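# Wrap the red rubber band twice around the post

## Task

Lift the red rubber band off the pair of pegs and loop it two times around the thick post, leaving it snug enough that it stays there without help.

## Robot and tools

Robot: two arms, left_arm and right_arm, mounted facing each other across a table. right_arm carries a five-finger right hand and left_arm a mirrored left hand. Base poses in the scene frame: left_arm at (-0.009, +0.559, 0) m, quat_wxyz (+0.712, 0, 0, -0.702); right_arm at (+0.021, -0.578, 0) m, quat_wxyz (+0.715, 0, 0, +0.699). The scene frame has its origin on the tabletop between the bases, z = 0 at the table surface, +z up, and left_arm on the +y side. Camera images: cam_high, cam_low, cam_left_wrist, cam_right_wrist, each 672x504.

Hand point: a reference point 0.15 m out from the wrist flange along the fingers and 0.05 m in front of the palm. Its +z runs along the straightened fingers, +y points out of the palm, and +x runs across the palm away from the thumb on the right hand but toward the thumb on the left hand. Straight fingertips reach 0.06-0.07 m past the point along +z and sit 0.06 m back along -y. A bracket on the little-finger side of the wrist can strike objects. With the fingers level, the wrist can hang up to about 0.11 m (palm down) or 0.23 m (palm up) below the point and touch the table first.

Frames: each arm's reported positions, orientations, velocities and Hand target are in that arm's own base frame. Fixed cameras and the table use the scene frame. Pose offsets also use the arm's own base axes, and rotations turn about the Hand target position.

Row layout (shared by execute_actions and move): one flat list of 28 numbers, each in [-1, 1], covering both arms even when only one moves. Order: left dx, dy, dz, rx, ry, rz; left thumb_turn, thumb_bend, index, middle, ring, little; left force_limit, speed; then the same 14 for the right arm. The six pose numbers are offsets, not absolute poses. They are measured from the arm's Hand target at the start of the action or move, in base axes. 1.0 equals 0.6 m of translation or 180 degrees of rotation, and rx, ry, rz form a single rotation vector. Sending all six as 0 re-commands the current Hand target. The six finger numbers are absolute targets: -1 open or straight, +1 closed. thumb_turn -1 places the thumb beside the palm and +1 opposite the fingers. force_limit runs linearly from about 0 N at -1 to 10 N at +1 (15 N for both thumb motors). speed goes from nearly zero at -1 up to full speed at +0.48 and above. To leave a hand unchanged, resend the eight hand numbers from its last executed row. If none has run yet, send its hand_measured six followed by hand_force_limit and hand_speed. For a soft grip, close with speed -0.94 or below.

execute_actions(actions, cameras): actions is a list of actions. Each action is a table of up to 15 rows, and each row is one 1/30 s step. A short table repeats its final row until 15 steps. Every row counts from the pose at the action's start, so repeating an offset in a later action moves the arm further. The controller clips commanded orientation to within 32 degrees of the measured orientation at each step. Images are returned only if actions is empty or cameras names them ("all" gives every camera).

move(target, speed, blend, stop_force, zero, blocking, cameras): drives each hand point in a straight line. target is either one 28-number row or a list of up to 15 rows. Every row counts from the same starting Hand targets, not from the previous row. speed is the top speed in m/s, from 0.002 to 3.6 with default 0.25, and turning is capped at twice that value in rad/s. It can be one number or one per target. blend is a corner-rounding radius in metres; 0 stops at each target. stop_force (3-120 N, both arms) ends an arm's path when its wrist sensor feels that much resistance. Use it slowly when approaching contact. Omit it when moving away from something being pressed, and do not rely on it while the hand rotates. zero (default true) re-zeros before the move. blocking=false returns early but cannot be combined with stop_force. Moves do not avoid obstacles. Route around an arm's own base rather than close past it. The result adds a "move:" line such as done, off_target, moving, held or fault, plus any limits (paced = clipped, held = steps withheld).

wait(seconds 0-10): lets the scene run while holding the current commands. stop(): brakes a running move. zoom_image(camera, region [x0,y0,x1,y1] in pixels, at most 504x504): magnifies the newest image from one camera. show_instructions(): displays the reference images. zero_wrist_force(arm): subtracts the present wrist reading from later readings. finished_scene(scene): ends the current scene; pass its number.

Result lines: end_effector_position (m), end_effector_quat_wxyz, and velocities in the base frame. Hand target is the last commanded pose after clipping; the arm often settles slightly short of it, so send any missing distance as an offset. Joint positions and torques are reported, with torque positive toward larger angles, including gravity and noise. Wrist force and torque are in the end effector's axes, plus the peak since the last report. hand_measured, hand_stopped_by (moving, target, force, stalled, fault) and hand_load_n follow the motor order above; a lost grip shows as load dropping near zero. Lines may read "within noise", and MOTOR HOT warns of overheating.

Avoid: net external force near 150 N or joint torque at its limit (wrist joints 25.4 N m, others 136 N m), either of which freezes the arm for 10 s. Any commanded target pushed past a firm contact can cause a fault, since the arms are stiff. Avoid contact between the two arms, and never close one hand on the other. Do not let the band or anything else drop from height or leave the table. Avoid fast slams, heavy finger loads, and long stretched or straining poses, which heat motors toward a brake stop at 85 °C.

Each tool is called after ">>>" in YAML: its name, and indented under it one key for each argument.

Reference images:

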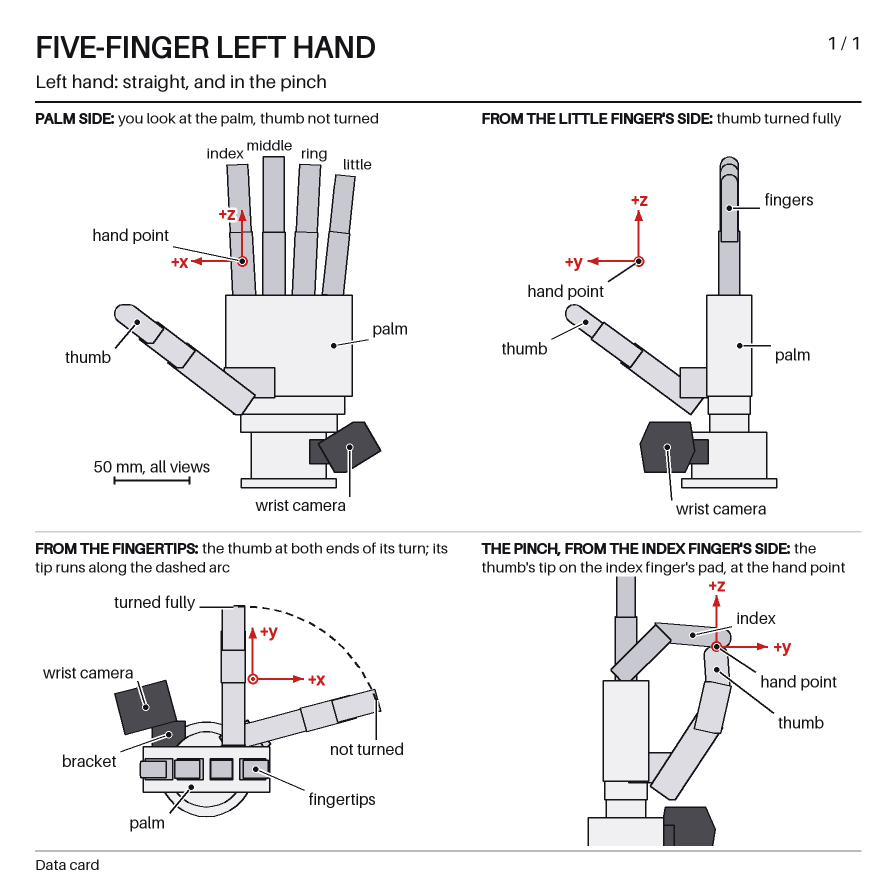

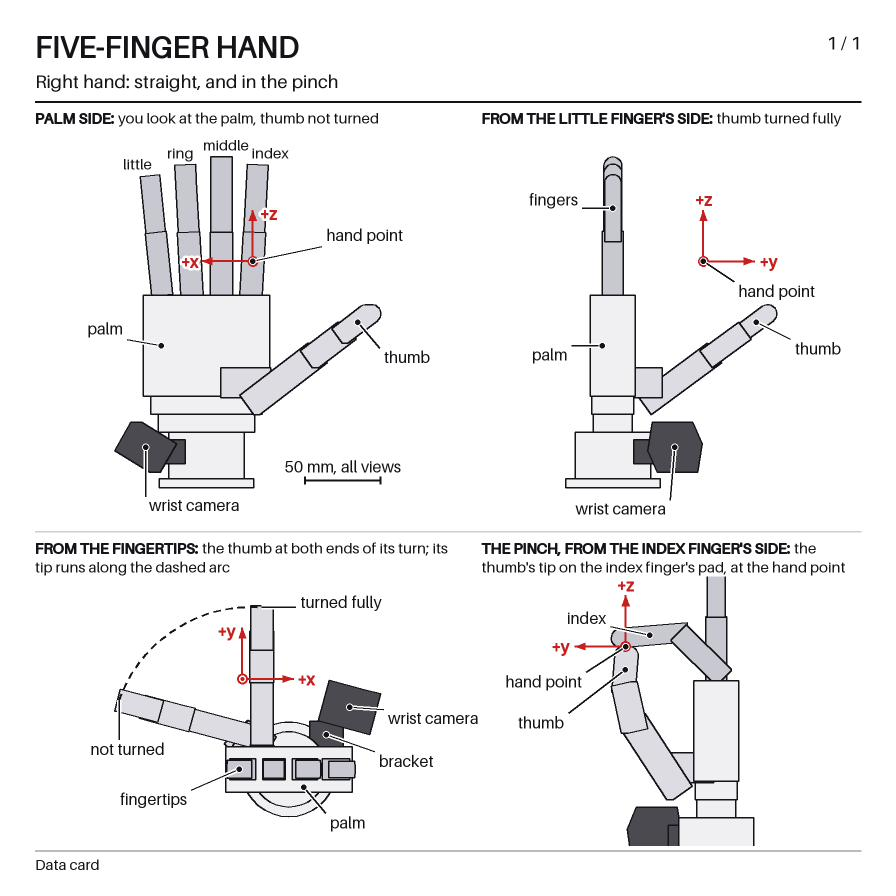

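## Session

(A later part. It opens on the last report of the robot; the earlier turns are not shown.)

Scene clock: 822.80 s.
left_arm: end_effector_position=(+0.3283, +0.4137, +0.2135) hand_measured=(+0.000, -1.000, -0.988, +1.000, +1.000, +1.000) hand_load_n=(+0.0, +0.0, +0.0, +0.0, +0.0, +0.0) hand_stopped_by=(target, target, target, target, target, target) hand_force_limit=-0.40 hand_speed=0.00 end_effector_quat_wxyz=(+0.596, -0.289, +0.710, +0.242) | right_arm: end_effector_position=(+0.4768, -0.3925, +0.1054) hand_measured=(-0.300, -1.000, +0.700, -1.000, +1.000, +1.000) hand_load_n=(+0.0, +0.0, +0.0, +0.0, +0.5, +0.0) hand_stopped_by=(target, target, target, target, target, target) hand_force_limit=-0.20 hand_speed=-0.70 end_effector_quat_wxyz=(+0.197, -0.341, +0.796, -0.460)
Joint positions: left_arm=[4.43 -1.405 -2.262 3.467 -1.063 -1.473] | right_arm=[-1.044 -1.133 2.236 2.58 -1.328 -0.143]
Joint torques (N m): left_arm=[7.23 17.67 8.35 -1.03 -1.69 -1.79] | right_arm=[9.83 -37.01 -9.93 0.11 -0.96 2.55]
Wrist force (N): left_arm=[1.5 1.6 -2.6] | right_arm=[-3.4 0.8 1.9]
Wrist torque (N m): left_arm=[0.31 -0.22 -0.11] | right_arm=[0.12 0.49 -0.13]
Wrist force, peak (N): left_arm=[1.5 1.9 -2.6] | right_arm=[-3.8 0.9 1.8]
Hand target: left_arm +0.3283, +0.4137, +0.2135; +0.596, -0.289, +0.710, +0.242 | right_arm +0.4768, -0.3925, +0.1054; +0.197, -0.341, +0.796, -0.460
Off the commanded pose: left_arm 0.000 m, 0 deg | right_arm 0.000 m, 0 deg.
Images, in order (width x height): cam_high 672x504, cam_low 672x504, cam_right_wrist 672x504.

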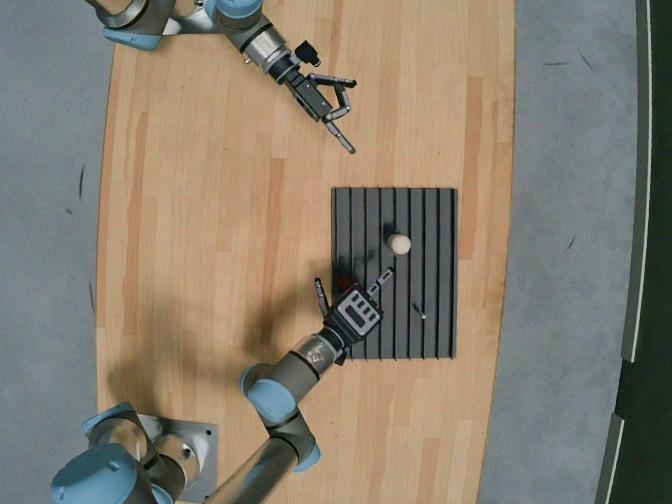

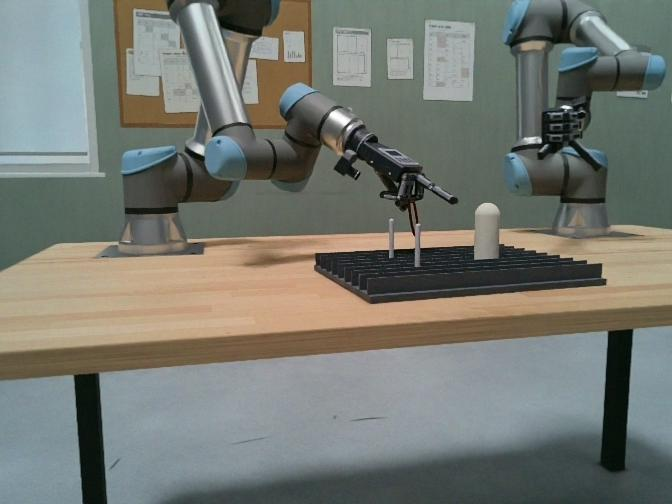

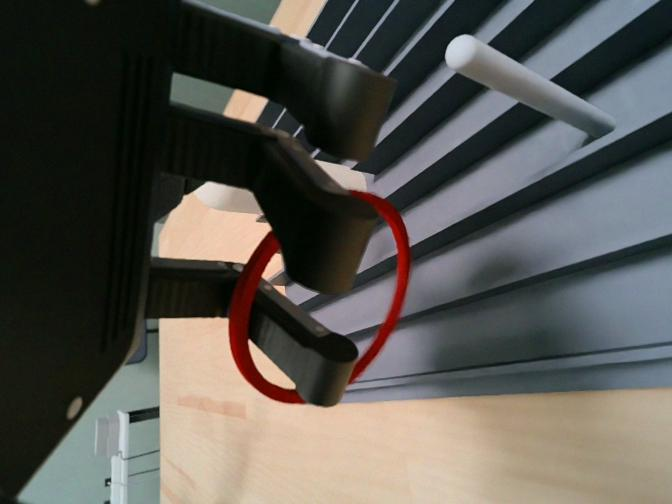

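>>> move:
  target: [-0.0,0,0,0,0,0,0,-1,-1,1,1,1,-0.4,0,0,0,0.0,0.0643,-0.0615,0,-0.3,-1,0.7,-1,1,1,-0.2,-0.7]
  speed: 0.15

>>> execute_actions:
  actions:
    - [[0,0,0,0,0,0,0,-1,-1,1,1,1,-0.4,0,-0.0069,-0.0072,0,0,0,0,-0.3,-1,0.7,-1,1,1,-0.2,-0.7],[0,0,0,0,0,0,0,-1,-1,1,1,1,-0.4,0,-0.0069,-0.0072,0,0,0,0,-0.3,-1,0.7,-1,1,1,-0.2,-0.7],[0,0,0,0,0,0,0,-1,-1,1,1,1,-0.4,0,-0.0069,-0.0072,0,0,0,0,-0.3,-1,0.7,-1,1,1,-0.2,-0.7],[0,0,0,0,0,0,0,-1,-1,1,1,1,-0.4,0,-0.0069,-0.0072,0,0,0,0,-0.3,-1,0.7,-1,1,1,-0.2,-0.7],[0,0,0,0,0,0,0,-1,-1,1,1,1,-0.4,0,0.0069,0.0072,0,0,0,0,-0.3,-1,0.7,-1,1,1,-0.2,-0.7],[0,0,0,0,0,0,0,-1,-1,1,1,1,-0.4,0,0.0069,0.0072,0,0,0,0,-0.3,-1,0.7,-1,1,1,-0.2,-0.7],[0,0,0,0,0,0,0,-1,-1,1,1,1,-0.4,0,0.0069,0.0072,0,0,0,0,-0.3,-1,0.7,-1,1,1,-0.2,-0.7],[0,0,0,0,0,0,0,-1,-1,1,1,1,-0.4,0,0.0069,0.0072,0,0,0,0,-0.3,-1,0.7,-1,1,1,-0.2,-0.7],[0,0,0,0,0,0,0,-1,-1,1,1,1,-0.4,0,-0.0069,-0.0072,0,0,0,0,-0.3,-1,0.7,-1,1,1,-0.2,-0.7],[0,0,0,0,0,0,0,-1,-1,1,1,1,-0.4,0,-0.0069,-0.0072,0,0,0,0,-0.3,-1,0.7,-1,1,1,-0.2,-0.7],[0,0,0,0,0,0,0,-1,-1,1,1,1,-0.4,0,-0.0069,-0.0072,0,0,0,0,-0.3,-1,0.7,-1,1,1,-0.2,-0.7],[0,0,0,0,0,0,0,-1,-1,1,1,1,-0.4,0,-0.0069,-0.0072,0,0,0,0,-0.3,-1,0.7,-1,1,1,-0.2,-0.7],[0,0,0,0,0,0,0,-1,-1,1,1,1,-0.4,0,0,0,0,0,0,0,-0.3,-1,0.7,-1,1,1,-0.2,-0.7]]
    - [[0,0,0,0,0,0,0,-1,-1,1,1,1,-0.4,0,0,0,0,0,0,0,-0.3,-1,0.7,-1,1,1,-0.2,-0.7]]
  cameras: ["cam_low","cam_right_wrist","cam_high"]

>>> zoom_image:
  camera: "cam_high"
  region: [310, 230, 410, 330]

>>> zoom_image:
  camera: "cam_right_wrist"
  region: [150, 80, 500, 430]

>>> zoom_image:
  camera: "cam_low"
  region: [330, 130, 470, 260]

Scene clock: 825.73 s.
left_arm: end_effector_position=(+0.3283, +0.4137, +0.2135) hand_measured=(+0.000, -1.000, -0.988, +1.000, +1.000, +1.000) hand_load_n=(+0.0, +0.0, +0.0, +0.0, +0.0, -0.5) hand_stopped_by=(target, target, target, target, target, target) hand_force_limit=-0.40 hand_speed=0.00 end_effector_quat_wxyz=(+0.596, -0.289, +0.710, +0.242) | right_arm: end_effector_position=(+0.4768, -0.3926, +0.1054) hand_measured=(-0.300, -1.000, +0.700, -1.000, +1.000, +1.000) hand_load_n=(-0.5, +0.0, +0.0, +0.0, +0.0, +0.0) hand_stopped_by=(target, target, target, target, target, target) hand_force_limit=-0.20 hand_speed=-0.70 end_effector_quat_wxyz=(+0.306, -0.273, +0.816, -0.408)
Joint positions: left_arm=[4.43 -1.405 -2.262 3.467 -1.063 -1.473] | right_arm=[-1.154 -1.097 2.243 2.567 -1.095 0.034]
Joint torques (N m): left_arm=[8.02 18.05 7.71 -0.75 -1.52 -1.99] | right_arm=[7.84 -38.53 -14.12 0.14 1.3 -1.18]
Wrist force (N): left_arm=[1.5 1.8 -2.4] | right_arm=[-3.4 1.2 1.5]
Wrist torque (N m): left_arm=[0.34 -0.21 -0.12] | right_arm=[0.25 0.50 -0.08]
Wrist force, peak (N): left_arm=[1.7 1.8 -2.6] | right_arm=[-3.7 1.0 1.9]
Hand target: left_arm +0.3283, +0.4137, +0.2135; +0.596, -0.289, +0.710, +0.242 | right_arm +0.4768, -0.3925, +0.1054; +0.306, -0.273, +0.816, -0.408
Off the commanded pose: left_arm 0.000 m, 0 deg | right_arm 0.000 m, 0 deg.
move: done

Scene clock: 826.93 s.
left_arm: end_effector_position=(+0.3283, +0.4137, +0.2135) hand_measured=(+0.000, -1.000, -0.988, +1.000, +1.000, +1.000) hand_load_n=(+0.0, +0.0, +0.0, +0.0, +0.0, +0.0) hand_stopped_by=(target, target, target, target, target, target) hand_force_limit=-0.40 hand_speed=0.00 end_effector_quat_wxyz=(+0.596, -0.289, +0.710, +0.242) | right_arm: end_effector_position=(+0.4768, -0.3925, +0.1054) hand_measured=(-0.300, -1.000, +0.700, -1.000, +1.000, +1.000) hand_load_n=(-0.5, +0.0, +0.0, +0.0, +0.0, +0.0) hand_stopped_by=(target, target, target, target, target, target) hand_force_limit=-0.20 hand_speed=-0.70 end_effector_quat_wxyz=(+0.306, -0.273, +0.816, -0.408)
Joint positions: left_arm=[4.43 -1.405 -2.262 3.467 -1.063 -1.473] | right_arm=[-1.154 -1.097 2.243 2.567 -1.095 0.034]
Joint torques (N m): left_arm=[8.1 18.44 8.97 -0.87 -1.72 -1.71] | right_arm=[6.85 -24.04 -9.22 0.27 -1.14 -2.55]
Wrist force (N): left_arm=[1.5 1.7 -2.5] | right_arm=[-3.4 0.9 1.6]
Wrist torque (N m): left_arm=[0.32 -0.22 -0.12] | right_arm=[0.19 0.49 -0.15]
Wrist force, peak (N): left_arm=[1.7 1.7 -2.6] | right_arm=[-6.5 1.7 2.2]
Hand target: left_arm +0.3283, +0.4137, +0.2135; +0.596, -0.289, +0.710, +0.242 | right_arm +0.4768, -0.3925, +0.1054; +0.306, -0.273, +0.816, -0.408
Off the commanded pose: left_arm 0.000 m, 0 deg | right_arm 0.000 m, 0 deg.
Images, in order (width x height): cam_high 672x504, cam_low 672x504, cam_right_wrist 672x504.

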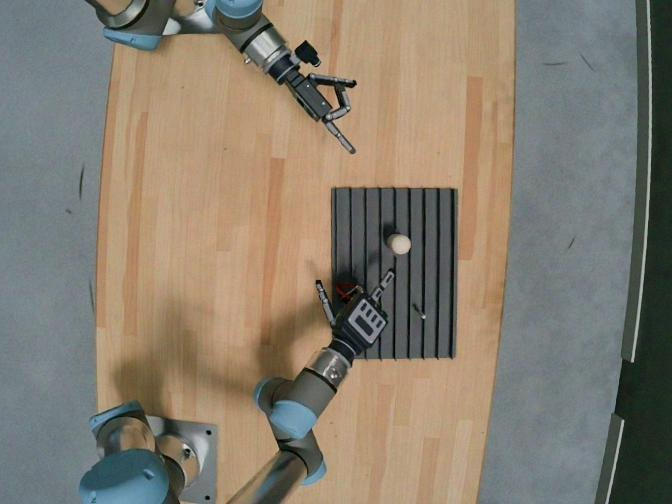

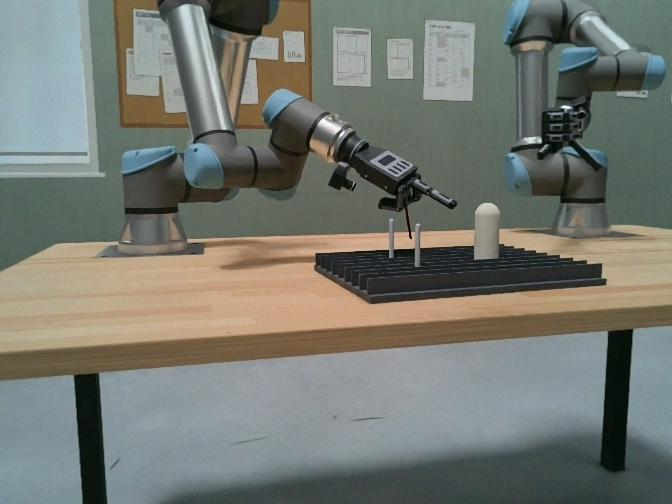

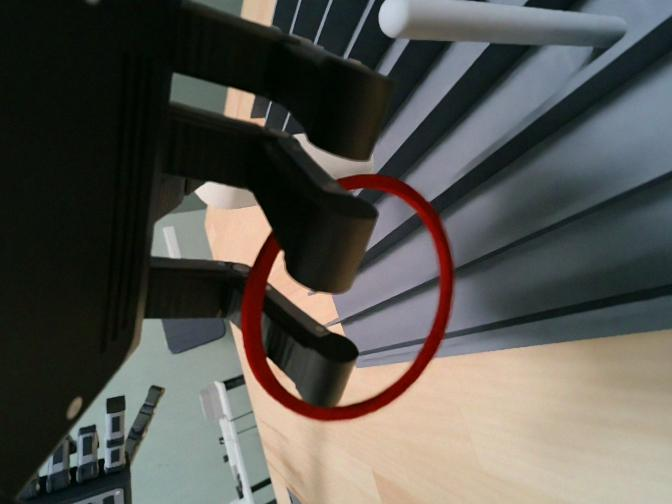

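Scaled by 5.040 from the camera's 672x504 image, which has a finer 960x720 frame.

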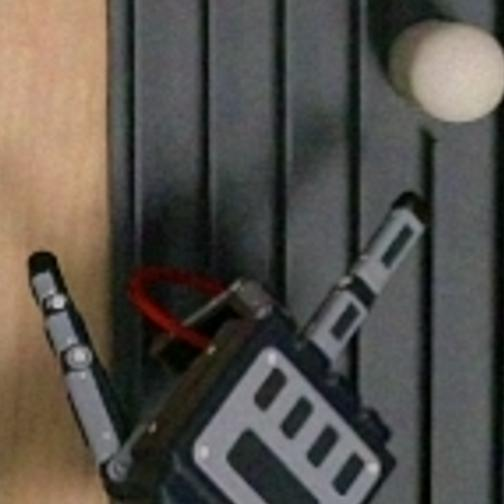

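Scaled by 1.440 from the camera's 672x504 image, which has a finer 960x720 frame.

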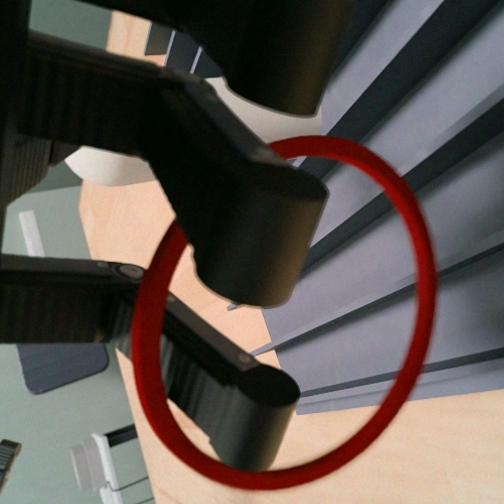

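Scaled by 3.600 from the camera's 672x504 image, which has a finer 960x720 frame.

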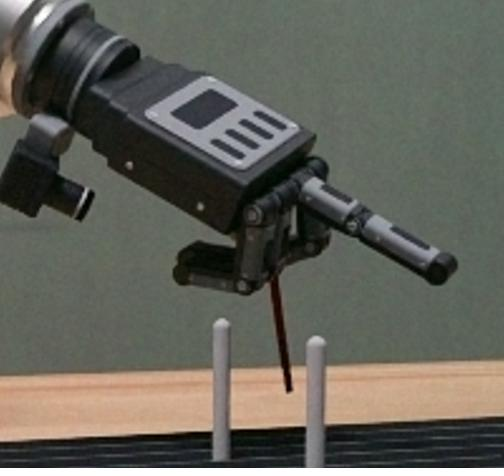

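>>> execute_actions:
  actions:
    - [[0,0,0,0,0,0,0,-1,-1,1,1,1,-0.4,0,0,0,0,0,0,0,-0.3,-1,0.7,-1,0.3,1,-0.2,-0.7]]
    - [[0,0,0,0,0,0,0,-1,-1,1,1,1,-0.4,0,0,0,0,0,0,0,-0.3,-1,0.7,-1,-0.4,1,-0.2,-0.7]]
    - [[0,0,0,0,0,0,0,-1,-1,1,1,1,-0.4,0,0,0,0,0,0,0,-0.3,-1,0.7,-1,-1,1,-0.2,-0.7]]
    - [[0,0,0,0,0,0,0,-1,-1,1,1,1,-0.4,0,0,0,0,0,0,0,-0.3,-1,0.7,-1,-1,1,-0.2,-0.7]]
  cameras: ["cam_low","cam_right_wrist","cam_high"]

>>> zoom_image:
  camera: "cam_high"
  region: [310, 230, 410, 330]

>>> zoom_image:
  camera: "cam_right_wrist"
  region: [150, 80, 500, 430]

>>> zoom_image:
  camera: "cam_low"
  region: [330, 130, 470, 260]

Scene clock: 830.13 s.
left_arm: end_effector_position=(+0.3283, +0.4137, +0.2135) hand_measured=(+0.000, -1.000, -0.988, +1.000, +1.000, +1.000) hand_load_n=(+0.5, +0.0, +0.0, +0.0, +0.0, +0.0) hand_stopped_by=(target, target, target, target, target, target) hand_force_limit=-0.40 hand_speed=0.00 end_effector_quat_wxyz=(+0.596, -0.289, +0.710, +0.242) | right_arm: end_effector_position=(+0.4768, -0.3925, +0.1054) hand_measured=(-0.300, -1.000, +0.700, -1.000, -1.000, +1.000) hand_load_n=(-0.5, +0.0, +0.0, +0.0, +0.0, +0.0) hand_stopped_by=(target, target, target, target, target, target) hand_force_limit=-0.20 hand_speed=-0.70 end_effector_quat_wxyz=(+0.306, -0.273, +0.816, -0.408)
Joint positions: left_arm=[4.43 -1.405 -2.262 3.467 -1.063 -1.473] | right_arm=[-1.154 -1.097 2.243 2.567 -1.095 0.034]
Joint torques (N m): left_arm=[8.09 18.17 9.19 -0.8 -1.73 -1.86] | right_arm=[8.33 -24.94 -12.31 0.08 -1.2 -2.74]
Wrist force (N): left_arm=[1.4 1.7 -2.4] | right_arm=[-3.3 1.0 1.4]
Wrist torque (N m): left_arm=[0.32 -0.20 -0.12] | right_arm=[0.21 0.49 -0.15]
Wrist force, peak (N): left_arm=[1.5 1.9 -2.6] | right_arm=[-3.5 1.0 1.7]
Hand target: left_arm +0.3283, +0.4137, +0.2135; +0.596, -0.289, +0.710, +0.242 | right_arm +0.4768, -0.3925, +0.1054; +0.306, -0.273, +0.816, -0.408
Off the commanded pose: left_arm 0.000 m, 0 deg | right_arm 0.000 m, 0 deg.
Images, in order (width x height): cam_high 672x504, cam_low 672x504, cam_right_wrist 672x504.

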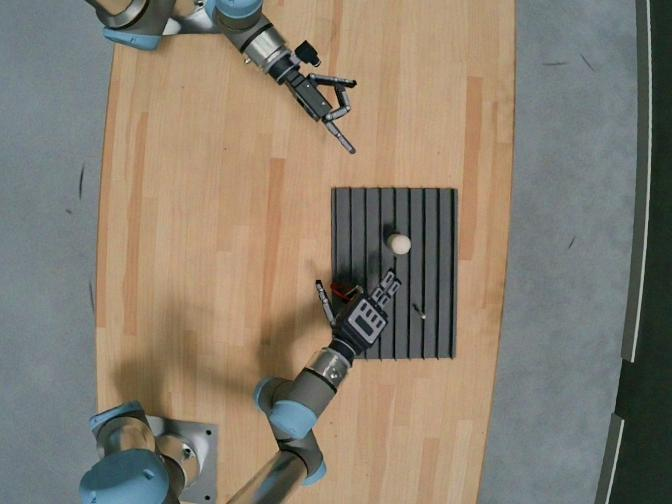

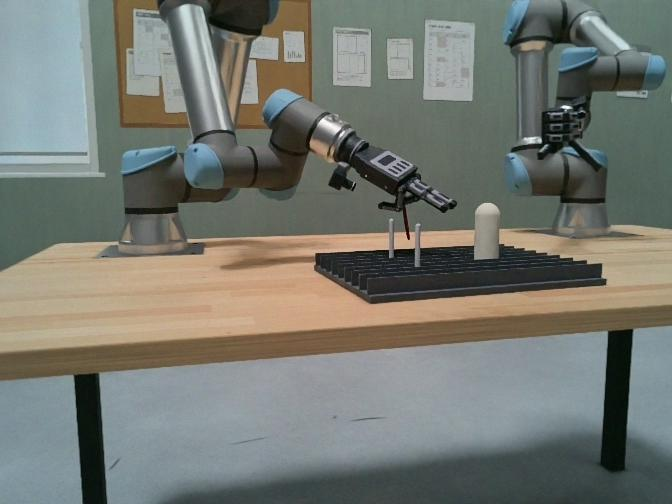

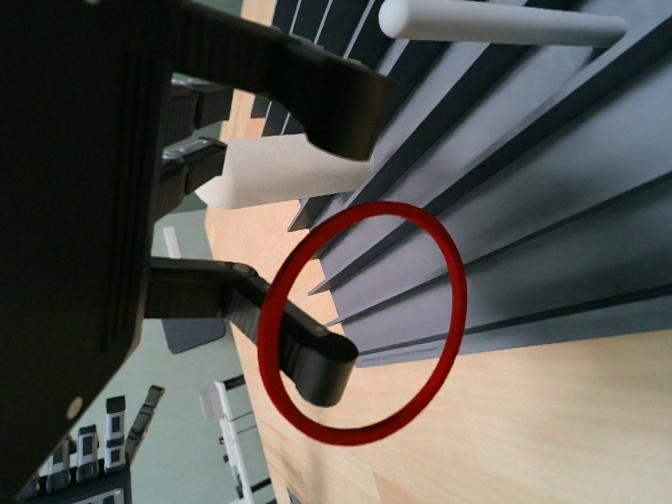

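Scaled by 5.040 from the camera's 672x504 image, which has a finer 960x720 frame.

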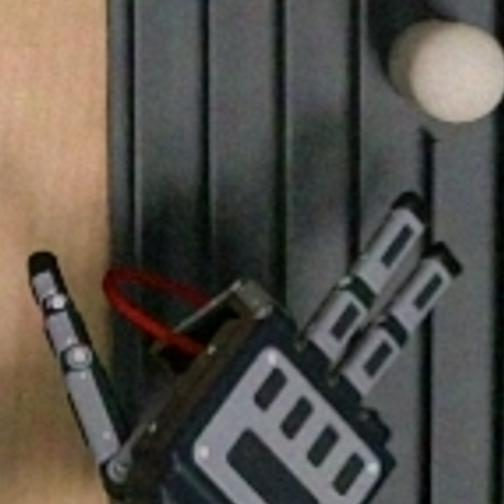

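Scaled by 1.440 from the camera's 672x504 image, which has a finer 960x720 frame.

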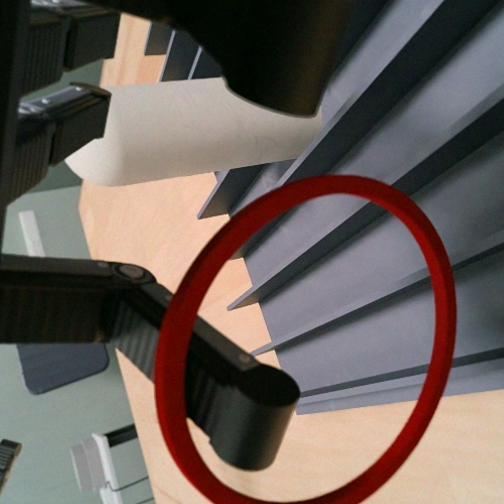

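Scaled by 3.600 from the camera's 672x504 image, which has a finer 960x720 frame.

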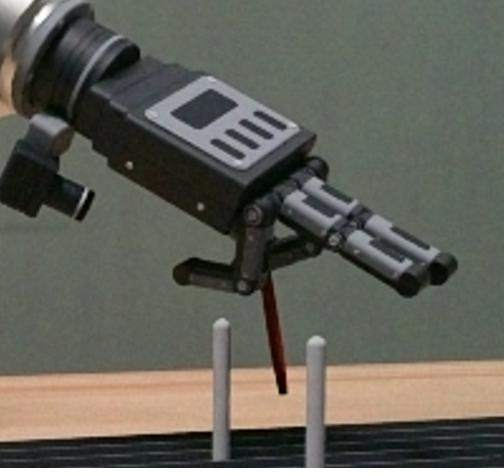

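>>> move:
  target: [-0.0,0,0,0,0,0,0,-1,-1,1,1,1,-0.4,0,0,0,0.0,0.0125,0.1418,0,-0.3,-1,0.7,-1,-1,1,-0.2,-0.7]
  speed: 0.15
  cameras: ["cam_low","cam_right_wrist","cam_high"]

>>> zoom_image:
  camera: "cam_high"
  region: [310, 230, 410, 330]

>>> zoom_image:
  camera: "cam_right_wrist"
  region: [150, 80, 500, 430]

>>> zoom_image:
  camera: "cam_low"
  region: [330, 130, 470, 260]

Scene clock: 832.80 s.
left_arm: end_effector_position=(+0.3283, +0.4137, +0.2135) hand_measured=(+0.000, -1.000, -0.988, +1.000, +1.000, +1.000) hand_load_n=(+0.0, +0.0, +0.0, +0.0, +0.0, +0.0) hand_stopped_by=(target, target, target, target, target, target) hand_force_limit=-0.40 hand_speed=0.00 end_effector_quat_wxyz=(+0.596, -0.289, +0.710, +0.242) | right_arm: end_effector_position=(+0.4769, -0.3924, +0.1055) hand_measured=(-0.300, -1.000, +0.700, -1.000, -1.000, +1.000) hand_load_n=(+0.0, +0.0, +0.0, -0.5, +0.0, +0.0) hand_stopped_by=(target, target, target, target, target, target) hand_force_limit=-0.20 hand_speed=-0.70 end_effector_quat_wxyz=(+0.123, -0.351, +0.871, -0.321)
Joint positions: left_arm=[4.43 -1.405 -2.262 3.467 -1.063 -1.473] | right_arm=[-0.987 -1.23 2.067 3.179 -1.464 -0.143]
Joint torques (N m): left_arm=[7.87 18.68 8.79 -0.99 -1.53 -1.74] | right_arm=[-8.56 -23.93 -18.21 -1.57 -1.27 2.61]
Wrist force (N): left_arm=[1.6 1.4 -2.5] | right_arm=[-3.2 1.1 2.3]
Wrist torque (N m): left_arm=[0.28 -0.23 -0.10] | right_arm=[0.12 0.44 -0.20]
Wrist force, peak (N): left_arm=[1.7 1.7 -2.6] | right_arm=[-3.7 0.8 2.4]
Hand target: left_arm +0.3283, +0.4137, +0.2135; +0.596, -0.289, +0.710, +0.242 | right_arm +0.4768, -0.3925, +0.1054; +0.123, -0.351, +0.871, -0.321
Off the commanded pose: left_arm 0.000 m, 0 deg | right_arm 0.000 m, 0 deg.
move: done
Images, in order (width x height): cam_high 672x504, cam_low 672x504, cam_right_wrist 672x504.

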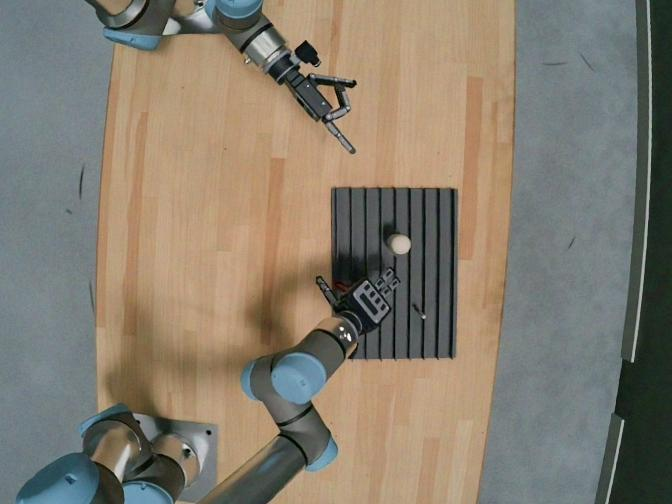

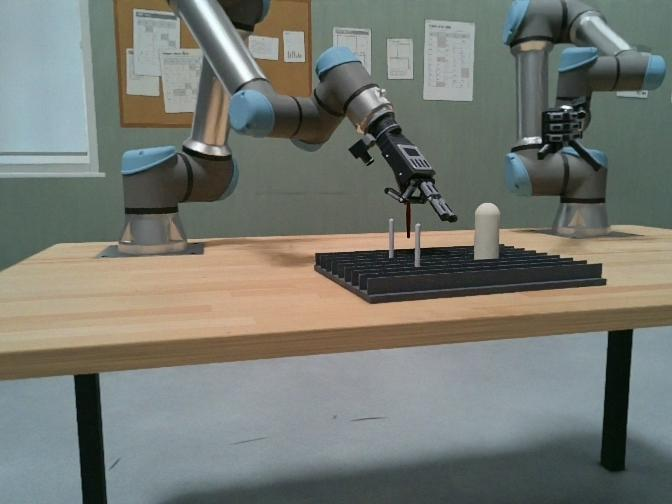

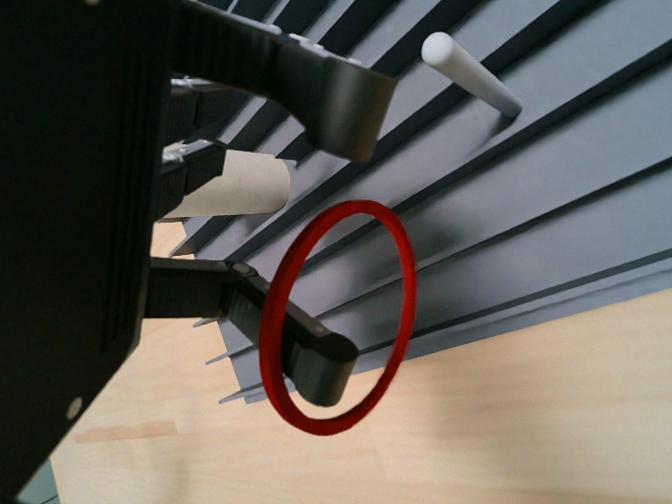

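Scaled by 5.040 from the camera's 672x504 image, which has a finer 960x720 frame.

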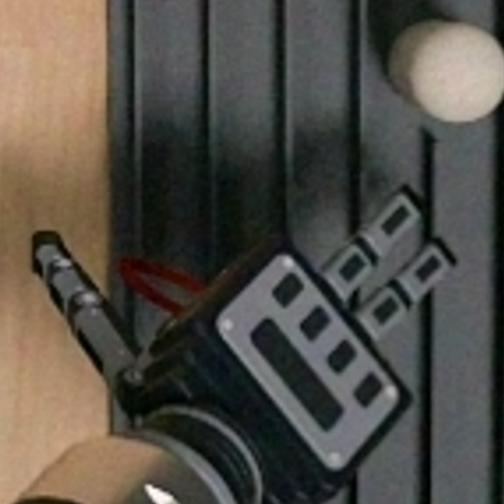

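Scaled by 1.440 from the camera's 672x504 image, which has a finer 960x720 frame.

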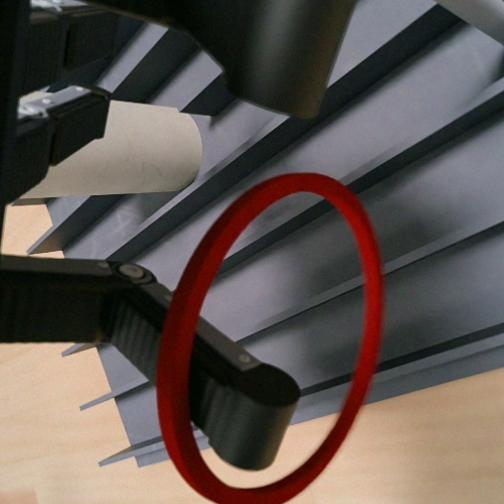

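Scaled by 3.600 from the camera's 672x504 image, which has a finer 960x720 frame.

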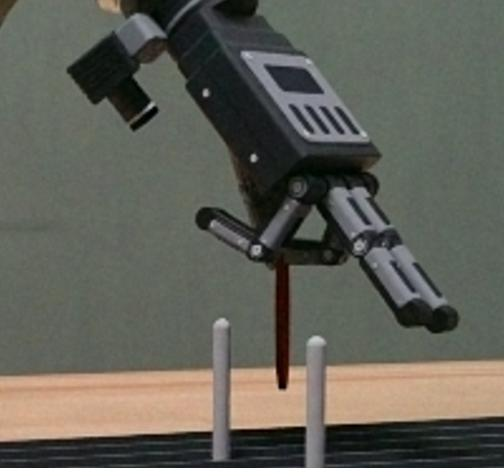

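>>> execute_actions:
  actions:
    - [[0,0,0,0,0,0,0,-1,-1,1,1,1,-0.4,0,0,0,0,0,0,0,-0.3,-1,0.85,-1,-1,1,-0.2,-0.7]]
    - [[0,0,0,0,0,0,0,-1,-1,1,1,1,-0.4,0,0,0,0,0,0,0,-0.3,-1,1,-1,-1,1,-0.2,-0.7]]
    - [[0,0,0,0,0,0,0,-1,-1,1,1,1,-0.4,0,0,0,0,0,0,0,-0.3,-1,1,-1,-1,1,-0.2,-0.7]]
  cameras: ["cam_low","cam_right_wrist"]

>>> zoom_image:
  camera: "cam_right_wrist"
  region: [150, 80, 500, 430]

>>> zoom_image:
  camera: "cam_low"
  region: [330, 130, 470, 260]

Scene clock: 834.90 s.
left_arm: end_effector_position=(+0.3283, +0.4137, +0.2135) hand_measured=(+0.000, -1.000, -0.988, +1.000, +1.000, +1.000) hand_load_n=(+0.0, +0.0, +0.0, +0.0, +0.0, +0.0) hand_stopped_by=(target, target, target, target, target, target) hand_force_limit=-0.40 hand_speed=0.00 end_effector_quat_wxyz=(+0.596, -0.289, +0.710, +0.242) | right_arm: end_effector_position=(+0.4768, -0.3925, +0.1054) hand_measured=(-0.300, -1.000, +1.000, -1.000, -1.000, +1.000) hand_load_n=(+0.0, +0.0, +0.0, +0.0, +0.0, +0.0) hand_stopped_by=(target, target, target, target, target, target) hand_force_limit=-0.20 hand_speed=-0.70 end_effector_quat_wxyz=(+0.123, -0.351, +0.871, -0.321)
Joint positions: left_arm=[4.43 -1.405 -2.262 3.467 -1.063 -1.473] | right_arm=[-0.987 -1.23 2.067 3.179 -1.464 -0.143]
Joint torques (N m): left_arm=[7.97 16.99 7.58 -0.78 -1.54 -1.65] | right_arm=[-10.41 -24.15 -21.03 -3.38 -0.41 2.56]
Wrist force (N): left_arm=[1.5 1.7 -2.4] | right_arm=[-3.6 0.7 2.3]
Wrist torque (N m): left_arm=[0.32 -0.21 -0.11] | right_arm=[0.05 0.48 -0.24]
Wrist force, peak (N): left_arm=[1.7 1.8 -2.5] | right_arm=[-3.4 1.0 2.7]
Hand target: left_arm +0.3283, +0.4137, +0.2135; +0.596, -0.289, +0.710, +0.242 | right_arm +0.4768, -0.3925, +0.1054; +0.123, -0.351, +0.871, -0.321
Off the commanded pose: left_arm 0.000 m, 0 deg | right_arm 0.000 m, 0 deg.
Images, in order (width x height): cam_low 672x504, cam_right_wrist 672x504.

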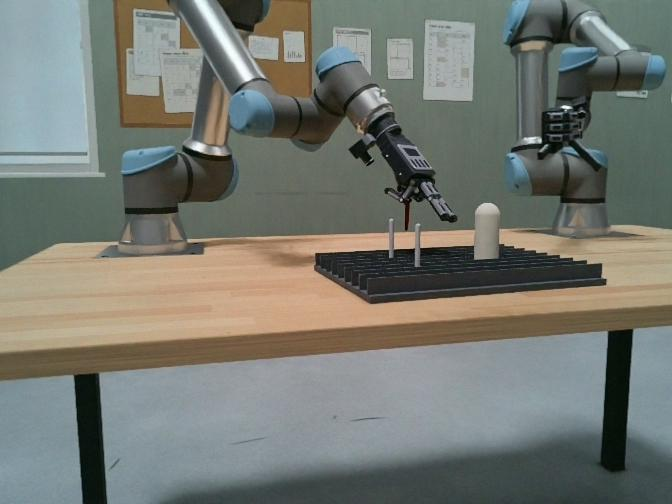

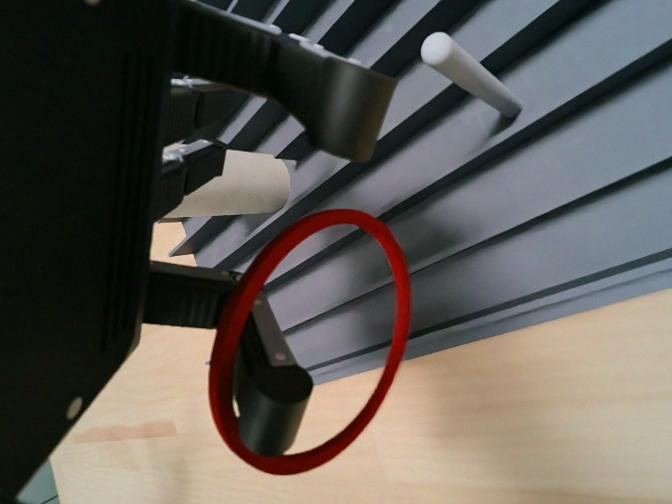

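Scaled by 1.440 from the camera's 672x504 image, which has a finer 960x720 frame.

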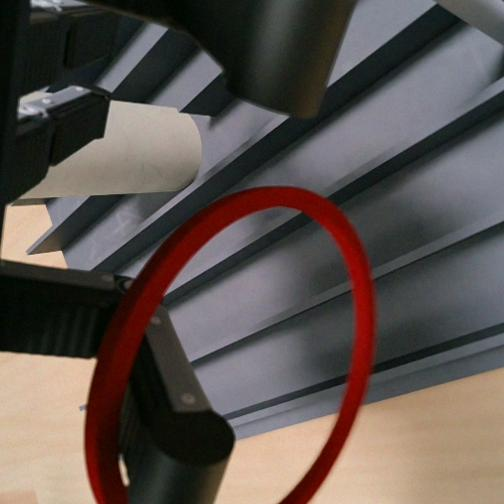

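Scaled by 3.600 from the camera's 672x504 image, which has a finer 960x720 frame.

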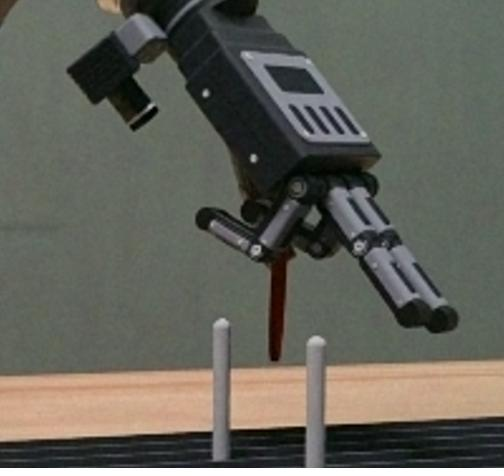

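>>> execute_actions:
  actions:
    - [[0,0,0,0,0,0,0,-1,-1,1,1,1,-0.4,0,-0.0072,0.0069,0,0,0,0,-0.3,-1,1,-1,-1,1,-0.2,-0.7],[0,0,0,0,0,0,0,-1,-1,1,1,1,-0.4,0,-0.0072,0.0069,0,0,0,0,-0.3,-1,1,-1,-1,1,-0.2,-0.7],[0,0,0,0,0,0,0,-1,-1,1,1,1,-0.4,0,-0.0072,0.0069,0,0,0,0,-0.3,-1,1,-1,-1,1,-0.2,-0.7],[0,0,0,0,0,0,0,-1,-1,1,1,1,-0.4,0,-0.0072,0.0069,0,0,0,0,-0.3,-1,1,-1,-1,1,-0.2,-0.7],[0,0,0,0,0,0,0,-1,-1,1,1,1,-0.4,0,0.0072,-0.0069,0,0,0,0,-0.3,-1,1,-1,-1,1,-0.2,-0.7],[0,0,0,0,0,0,0,-1,-1,1,1,1,-0.4,0,0.0072,-0.0069,0,0,0,0,-0.3,-1,1,-1,-1,1,-0.2,-0.7],[0,0,0,0,0,0,0,-1,-1,1,1,1,-0.4,0,0.0072,-0.0069,0,0,0,0,-0.3,-1,1,-1,-1,1,-0.2,-0.7],[0,0,0,0,0,0,0,-1,-1,1,1,1,-0.4,0,0.0072,-0.0069,0,0,0,0,-0.3,-1,1,-1,-1,1,-0.2,-0.7],[0,0,0,0,0,0,0,-1,-1,1,1,1,-0.4,0,-0.0072,0.0069,0,0,0,0,-0.3,-1,1,-1,-1,1,-0.2,-0.7],[0,0,0,0,0,0,0,-1,-1,1,1,1,-0.4,0,-0.0072,0.0069,0,0,0,0,-0.3,-1,1,-1,-1,1,-0.2,-0.7],[0,0,0,0,0,0,0,-1,-1,1,1,1,-0.4,0,-0.0072,0.0069,0,0,0,0,-0.3,-1,1,-1,-1,1,-0.2,-0.7],[0,0,0,0,0,0,0,-1,-1,1,1,1,-0.4,0,-0.0072,0.0069,0,0,0,0,-0.3,-1,1,-1,-1,1,-0.2,-0.7],[0,0,0,0,0,0,0,-1,-1,1,1,1,-0.4,0,0,0,0,0,0,0,-0.3,-1,1,-1,-1,1,-0.2,-0.7]]
    - [[0,0,0,0,0,0,0,-1,-1,1,1,1,-0.4,0,0,0,0,0,0,0,-0.3,-1,1,-1,-1,1,-0.2,-0.7]]
  cameras: ["cam_low","cam_right_wrist","cam_high"]

>>> zoom_image:
  camera: "cam_right_wrist"
  region: [150, 80, 500, 500]

>>> zoom_image:
  camera: "cam_low"
  region: [330, 130, 470, 260]

>>> zoom_image:
  camera: "cam_high"
  region: [310, 230, 410, 330]

Scene clock: 837.07 s.
left_arm: end_effector_position=(+0.3283, +0.4137, +0.2135) hand_measured=(+0.000, -1.000, -0.988, +1.000, +1.000, +1.000) hand_load_n=(+0.0, +0.0, +0.0, +0.0, +0.0, +0.0) hand_stopped_by=(target, target, target, target, target, target) hand_force_limit=-0.40 hand_speed=0.00 end_effector_quat_wxyz=(+0.596, -0.289, +0.710, +0.242) | right_arm: end_effector_position=(+0.4768, -0.3925, +0.1055) hand_measured=(-0.300, -1.000, +1.000, -1.000, -1.000, +1.000) hand_load_n=(+0.0, +0.0, +0.5, +0.0, +0.0, +0.0) hand_stopped_by=(target, target, target, target, target, target) hand_force_limit=-0.20 hand_speed=-0.70 end_effector_quat_wxyz=(+0.123, -0.351, +0.871, -0.321)
Joint positions: left_arm=[4.43 -1.405 -2.262 3.467 -1.063 -1.473] | right_arm=[-0.987 -1.23 2.067 3.179 -1.464 -0.143]
Joint torques (N m): left_arm=[8.06 18.54 8.43 -0.69 -1.6 -1.85] | right_arm=[-11.05 -25.36 -22.93 -6.12 1.78 -2.58]
Wrist force (N): left_arm=[1.8 1.6 -2.5] | right_arm=[-3.3 0.9 2.2]
Wrist torque (N m): left_arm=[0.30 -0.26 -0.10] | right_arm=[0.09 0.45 -0.32]
Wrist force, peak (N): left_arm=[1.8 1.7 -2.6] | right_arm=[-3.5 -1.8 4.5]
Hand target: left_arm +0.3283, +0.4137, +0.2135; +0.596, -0.289, +0.710, +0.242 | right_arm +0.4768, -0.3925, +0.1054; +0.123, -0.351, +0.871, -0.321
Off the commanded pose: left_arm 0.000 m, 0 deg | right_arm 0.000 m, 0 deg.
Images, in order (width x height): cam_high 672x504, cam_low 672x504, cam_right_wrist 672x504.

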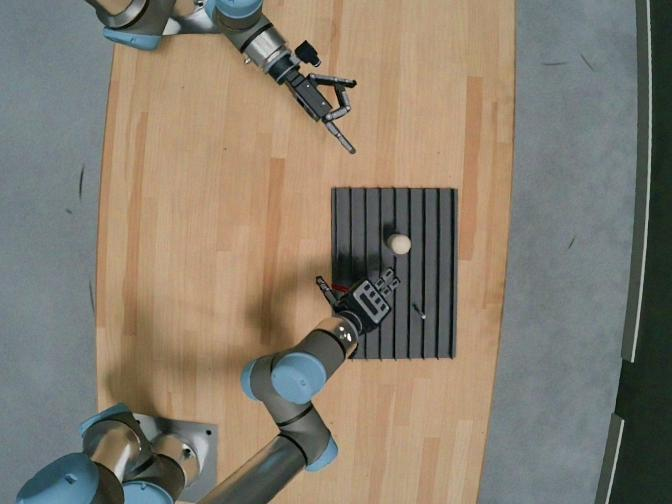

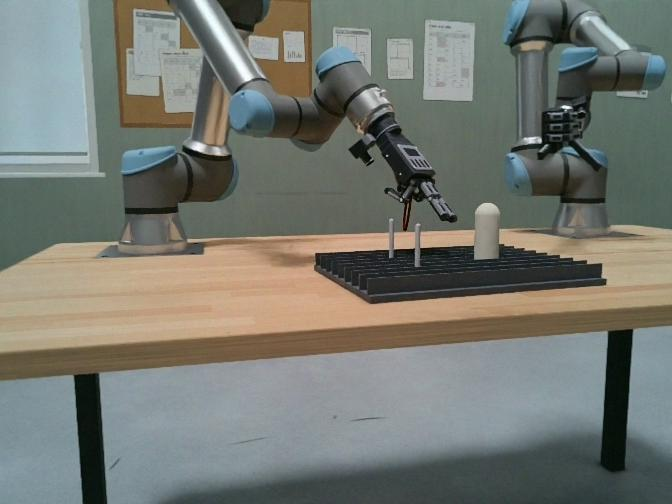

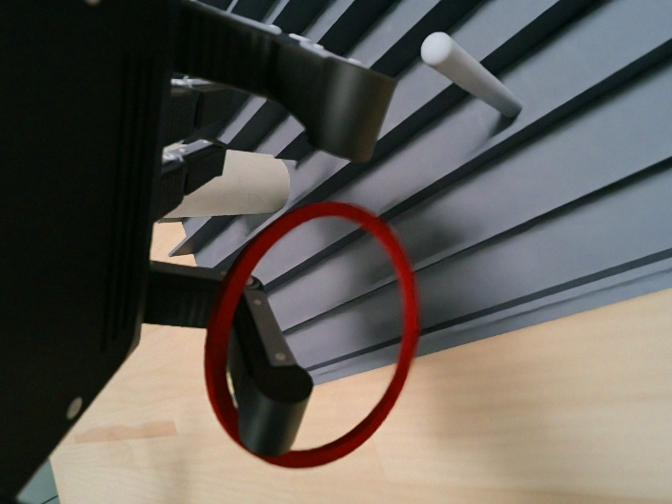

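Scaled by 1.200 from the camera's 672x504 image, which has a finer 960x720 frame.

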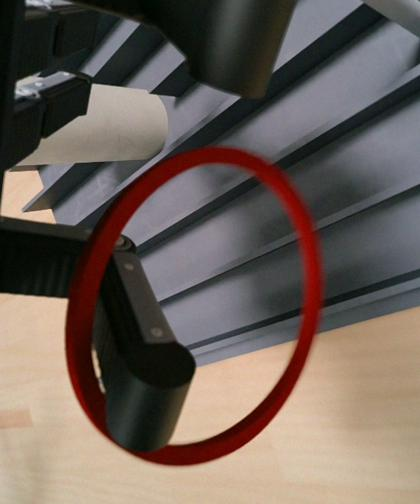

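Scaled by 3.600 from the camera's 672x504 image, which has a finer 960x720 frame.

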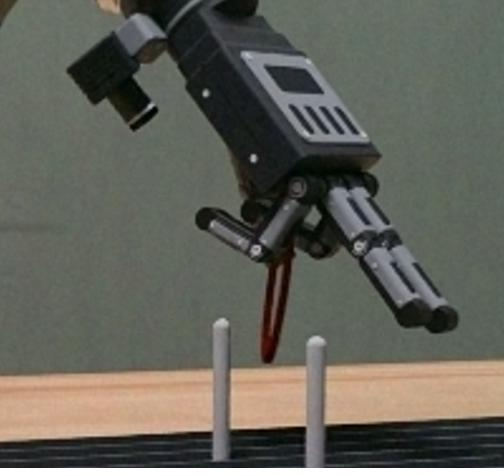

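Scaled by 5.040 from the camera's 672x504 image, which has a finer 960x720 frame.

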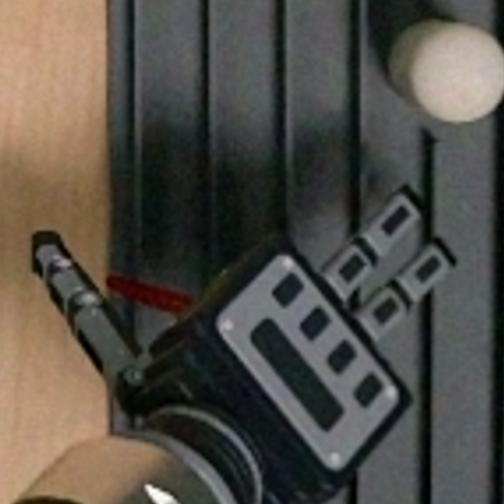

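>>> execute_actions:
  actions:
    - [[0,0,0,0,0,0,0,-1,-1,1,1,1,-0.4,0,0,0,0,0,0,0,-0.3,-1,1,-0.3,-1,1,-0.2,-0.7]]
    - [[0,0,0,0,0,0,0,-1,-1,1,1,1,-0.4,0,0,0,0,0,0,0,-0.3,-1,1,0.2,-1,1,-0.2,-0.7]]
  cameras: ["cam_low","cam_right_wrist"]

>>> zoom_image:
  camera: "cam_right_wrist"
  region: [150, 80, 500, 500]

>>> zoom_image:
  camera: "cam_low"
  region: [330, 130, 470, 260]

Scene clock: 839.87 s.
left_arm: end_effector_position=(+0.3283, +0.4137, +0.2135) hand_measured=(+0.000, -1.000, -0.988, +1.000, +1.000, +1.000) hand_load_n=(+0.5, +0.0, +0.0, +0.0, +0.0, +0.0) hand_stopped_by=(target, target, target, target, target, target) hand_force_limit=-0.40 hand_speed=0.00 end_effector_quat_wxyz=(+0.596, -0.289, +0.710, +0.242) | right_arm: end_effector_position=(+0.4768, -0.3925, +0.1054) hand_measured=(-0.300, -1.000, +1.000, +0.200, -1.000, +1.000) hand_load_n=(+0.0, +0.0, +0.0, +0.0, +0.0, +0.0) hand_stopped_by=(target, target, target, target, target, target) hand_force_limit=-0.20 hand_speed=-0.70 end_effector_quat_wxyz=(+0.123, -0.351, +0.871, -0.321)
Joint positions: left_arm=[4.43 -1.405 -2.262 3.467 -1.063 -1.473] | right_arm=[-0.987 -1.23 2.067 3.179 -1.464 -0.143]
Joint torques (N m): left_arm=[8.1 18.02 8.57 -0.79 -1.77 -1.81] | right_arm=[-9.85 -24.46 -18.13 -5.77 1.75 -2.64]
Wrist force (N): left_arm=[1.6 1.7 -2.5] | right_arm=[-3.3 1.0 2.4]
Wrist torque (N m): left_arm=[0.32 -0.22 -0.12] | right_arm=[0.09 0.44 -0.32]
Wrist force, peak (N): left_arm=[1.7 1.9 -2.5] | right_arm=[-3.4 1.0 2.6]
Hand target: left_arm +0.3283, +0.4137, +0.2135; +0.596, -0.289, +0.710, +0.242 | right_arm +0.4768, -0.3925, +0.1054; +0.123, -0.351, +0.871, -0.321
Off the commanded pose: left_arm 0.000 m, 0 deg | right_arm 0.000 m, 0 deg.
Images, in order (width x height): cam_low 672x504, cam_right_wrist 672x504.

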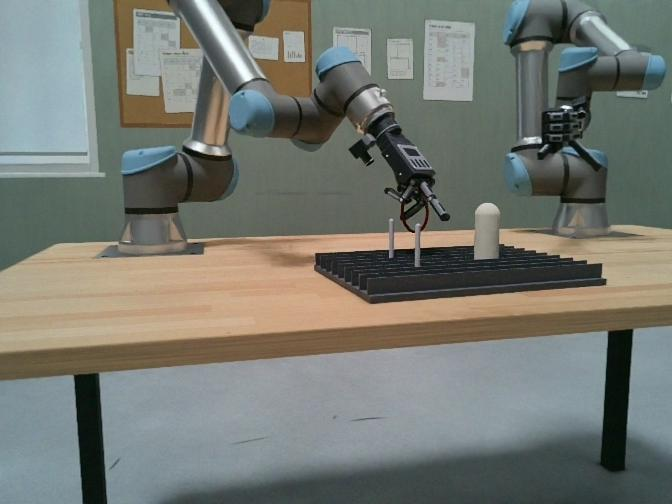

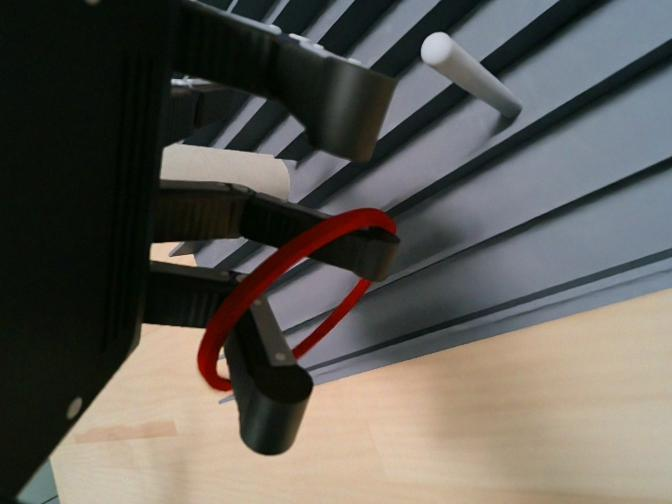

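Scaled by 1.200 from the camera's 672x504 image, which has a finer 960x720 frame.

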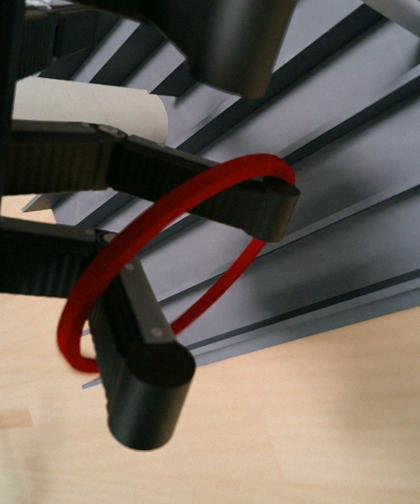

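Scaled by 3.600 from the camera's 672x504 image, which has a finer 960x720 frame.

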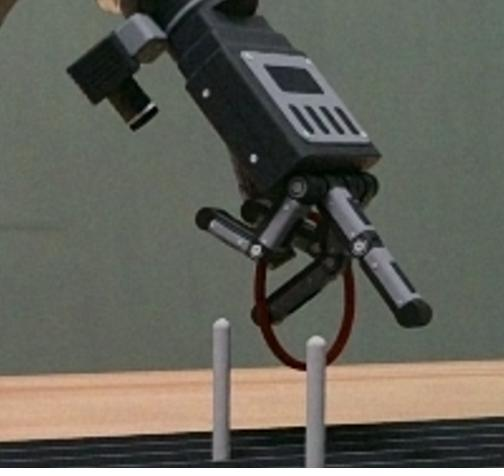

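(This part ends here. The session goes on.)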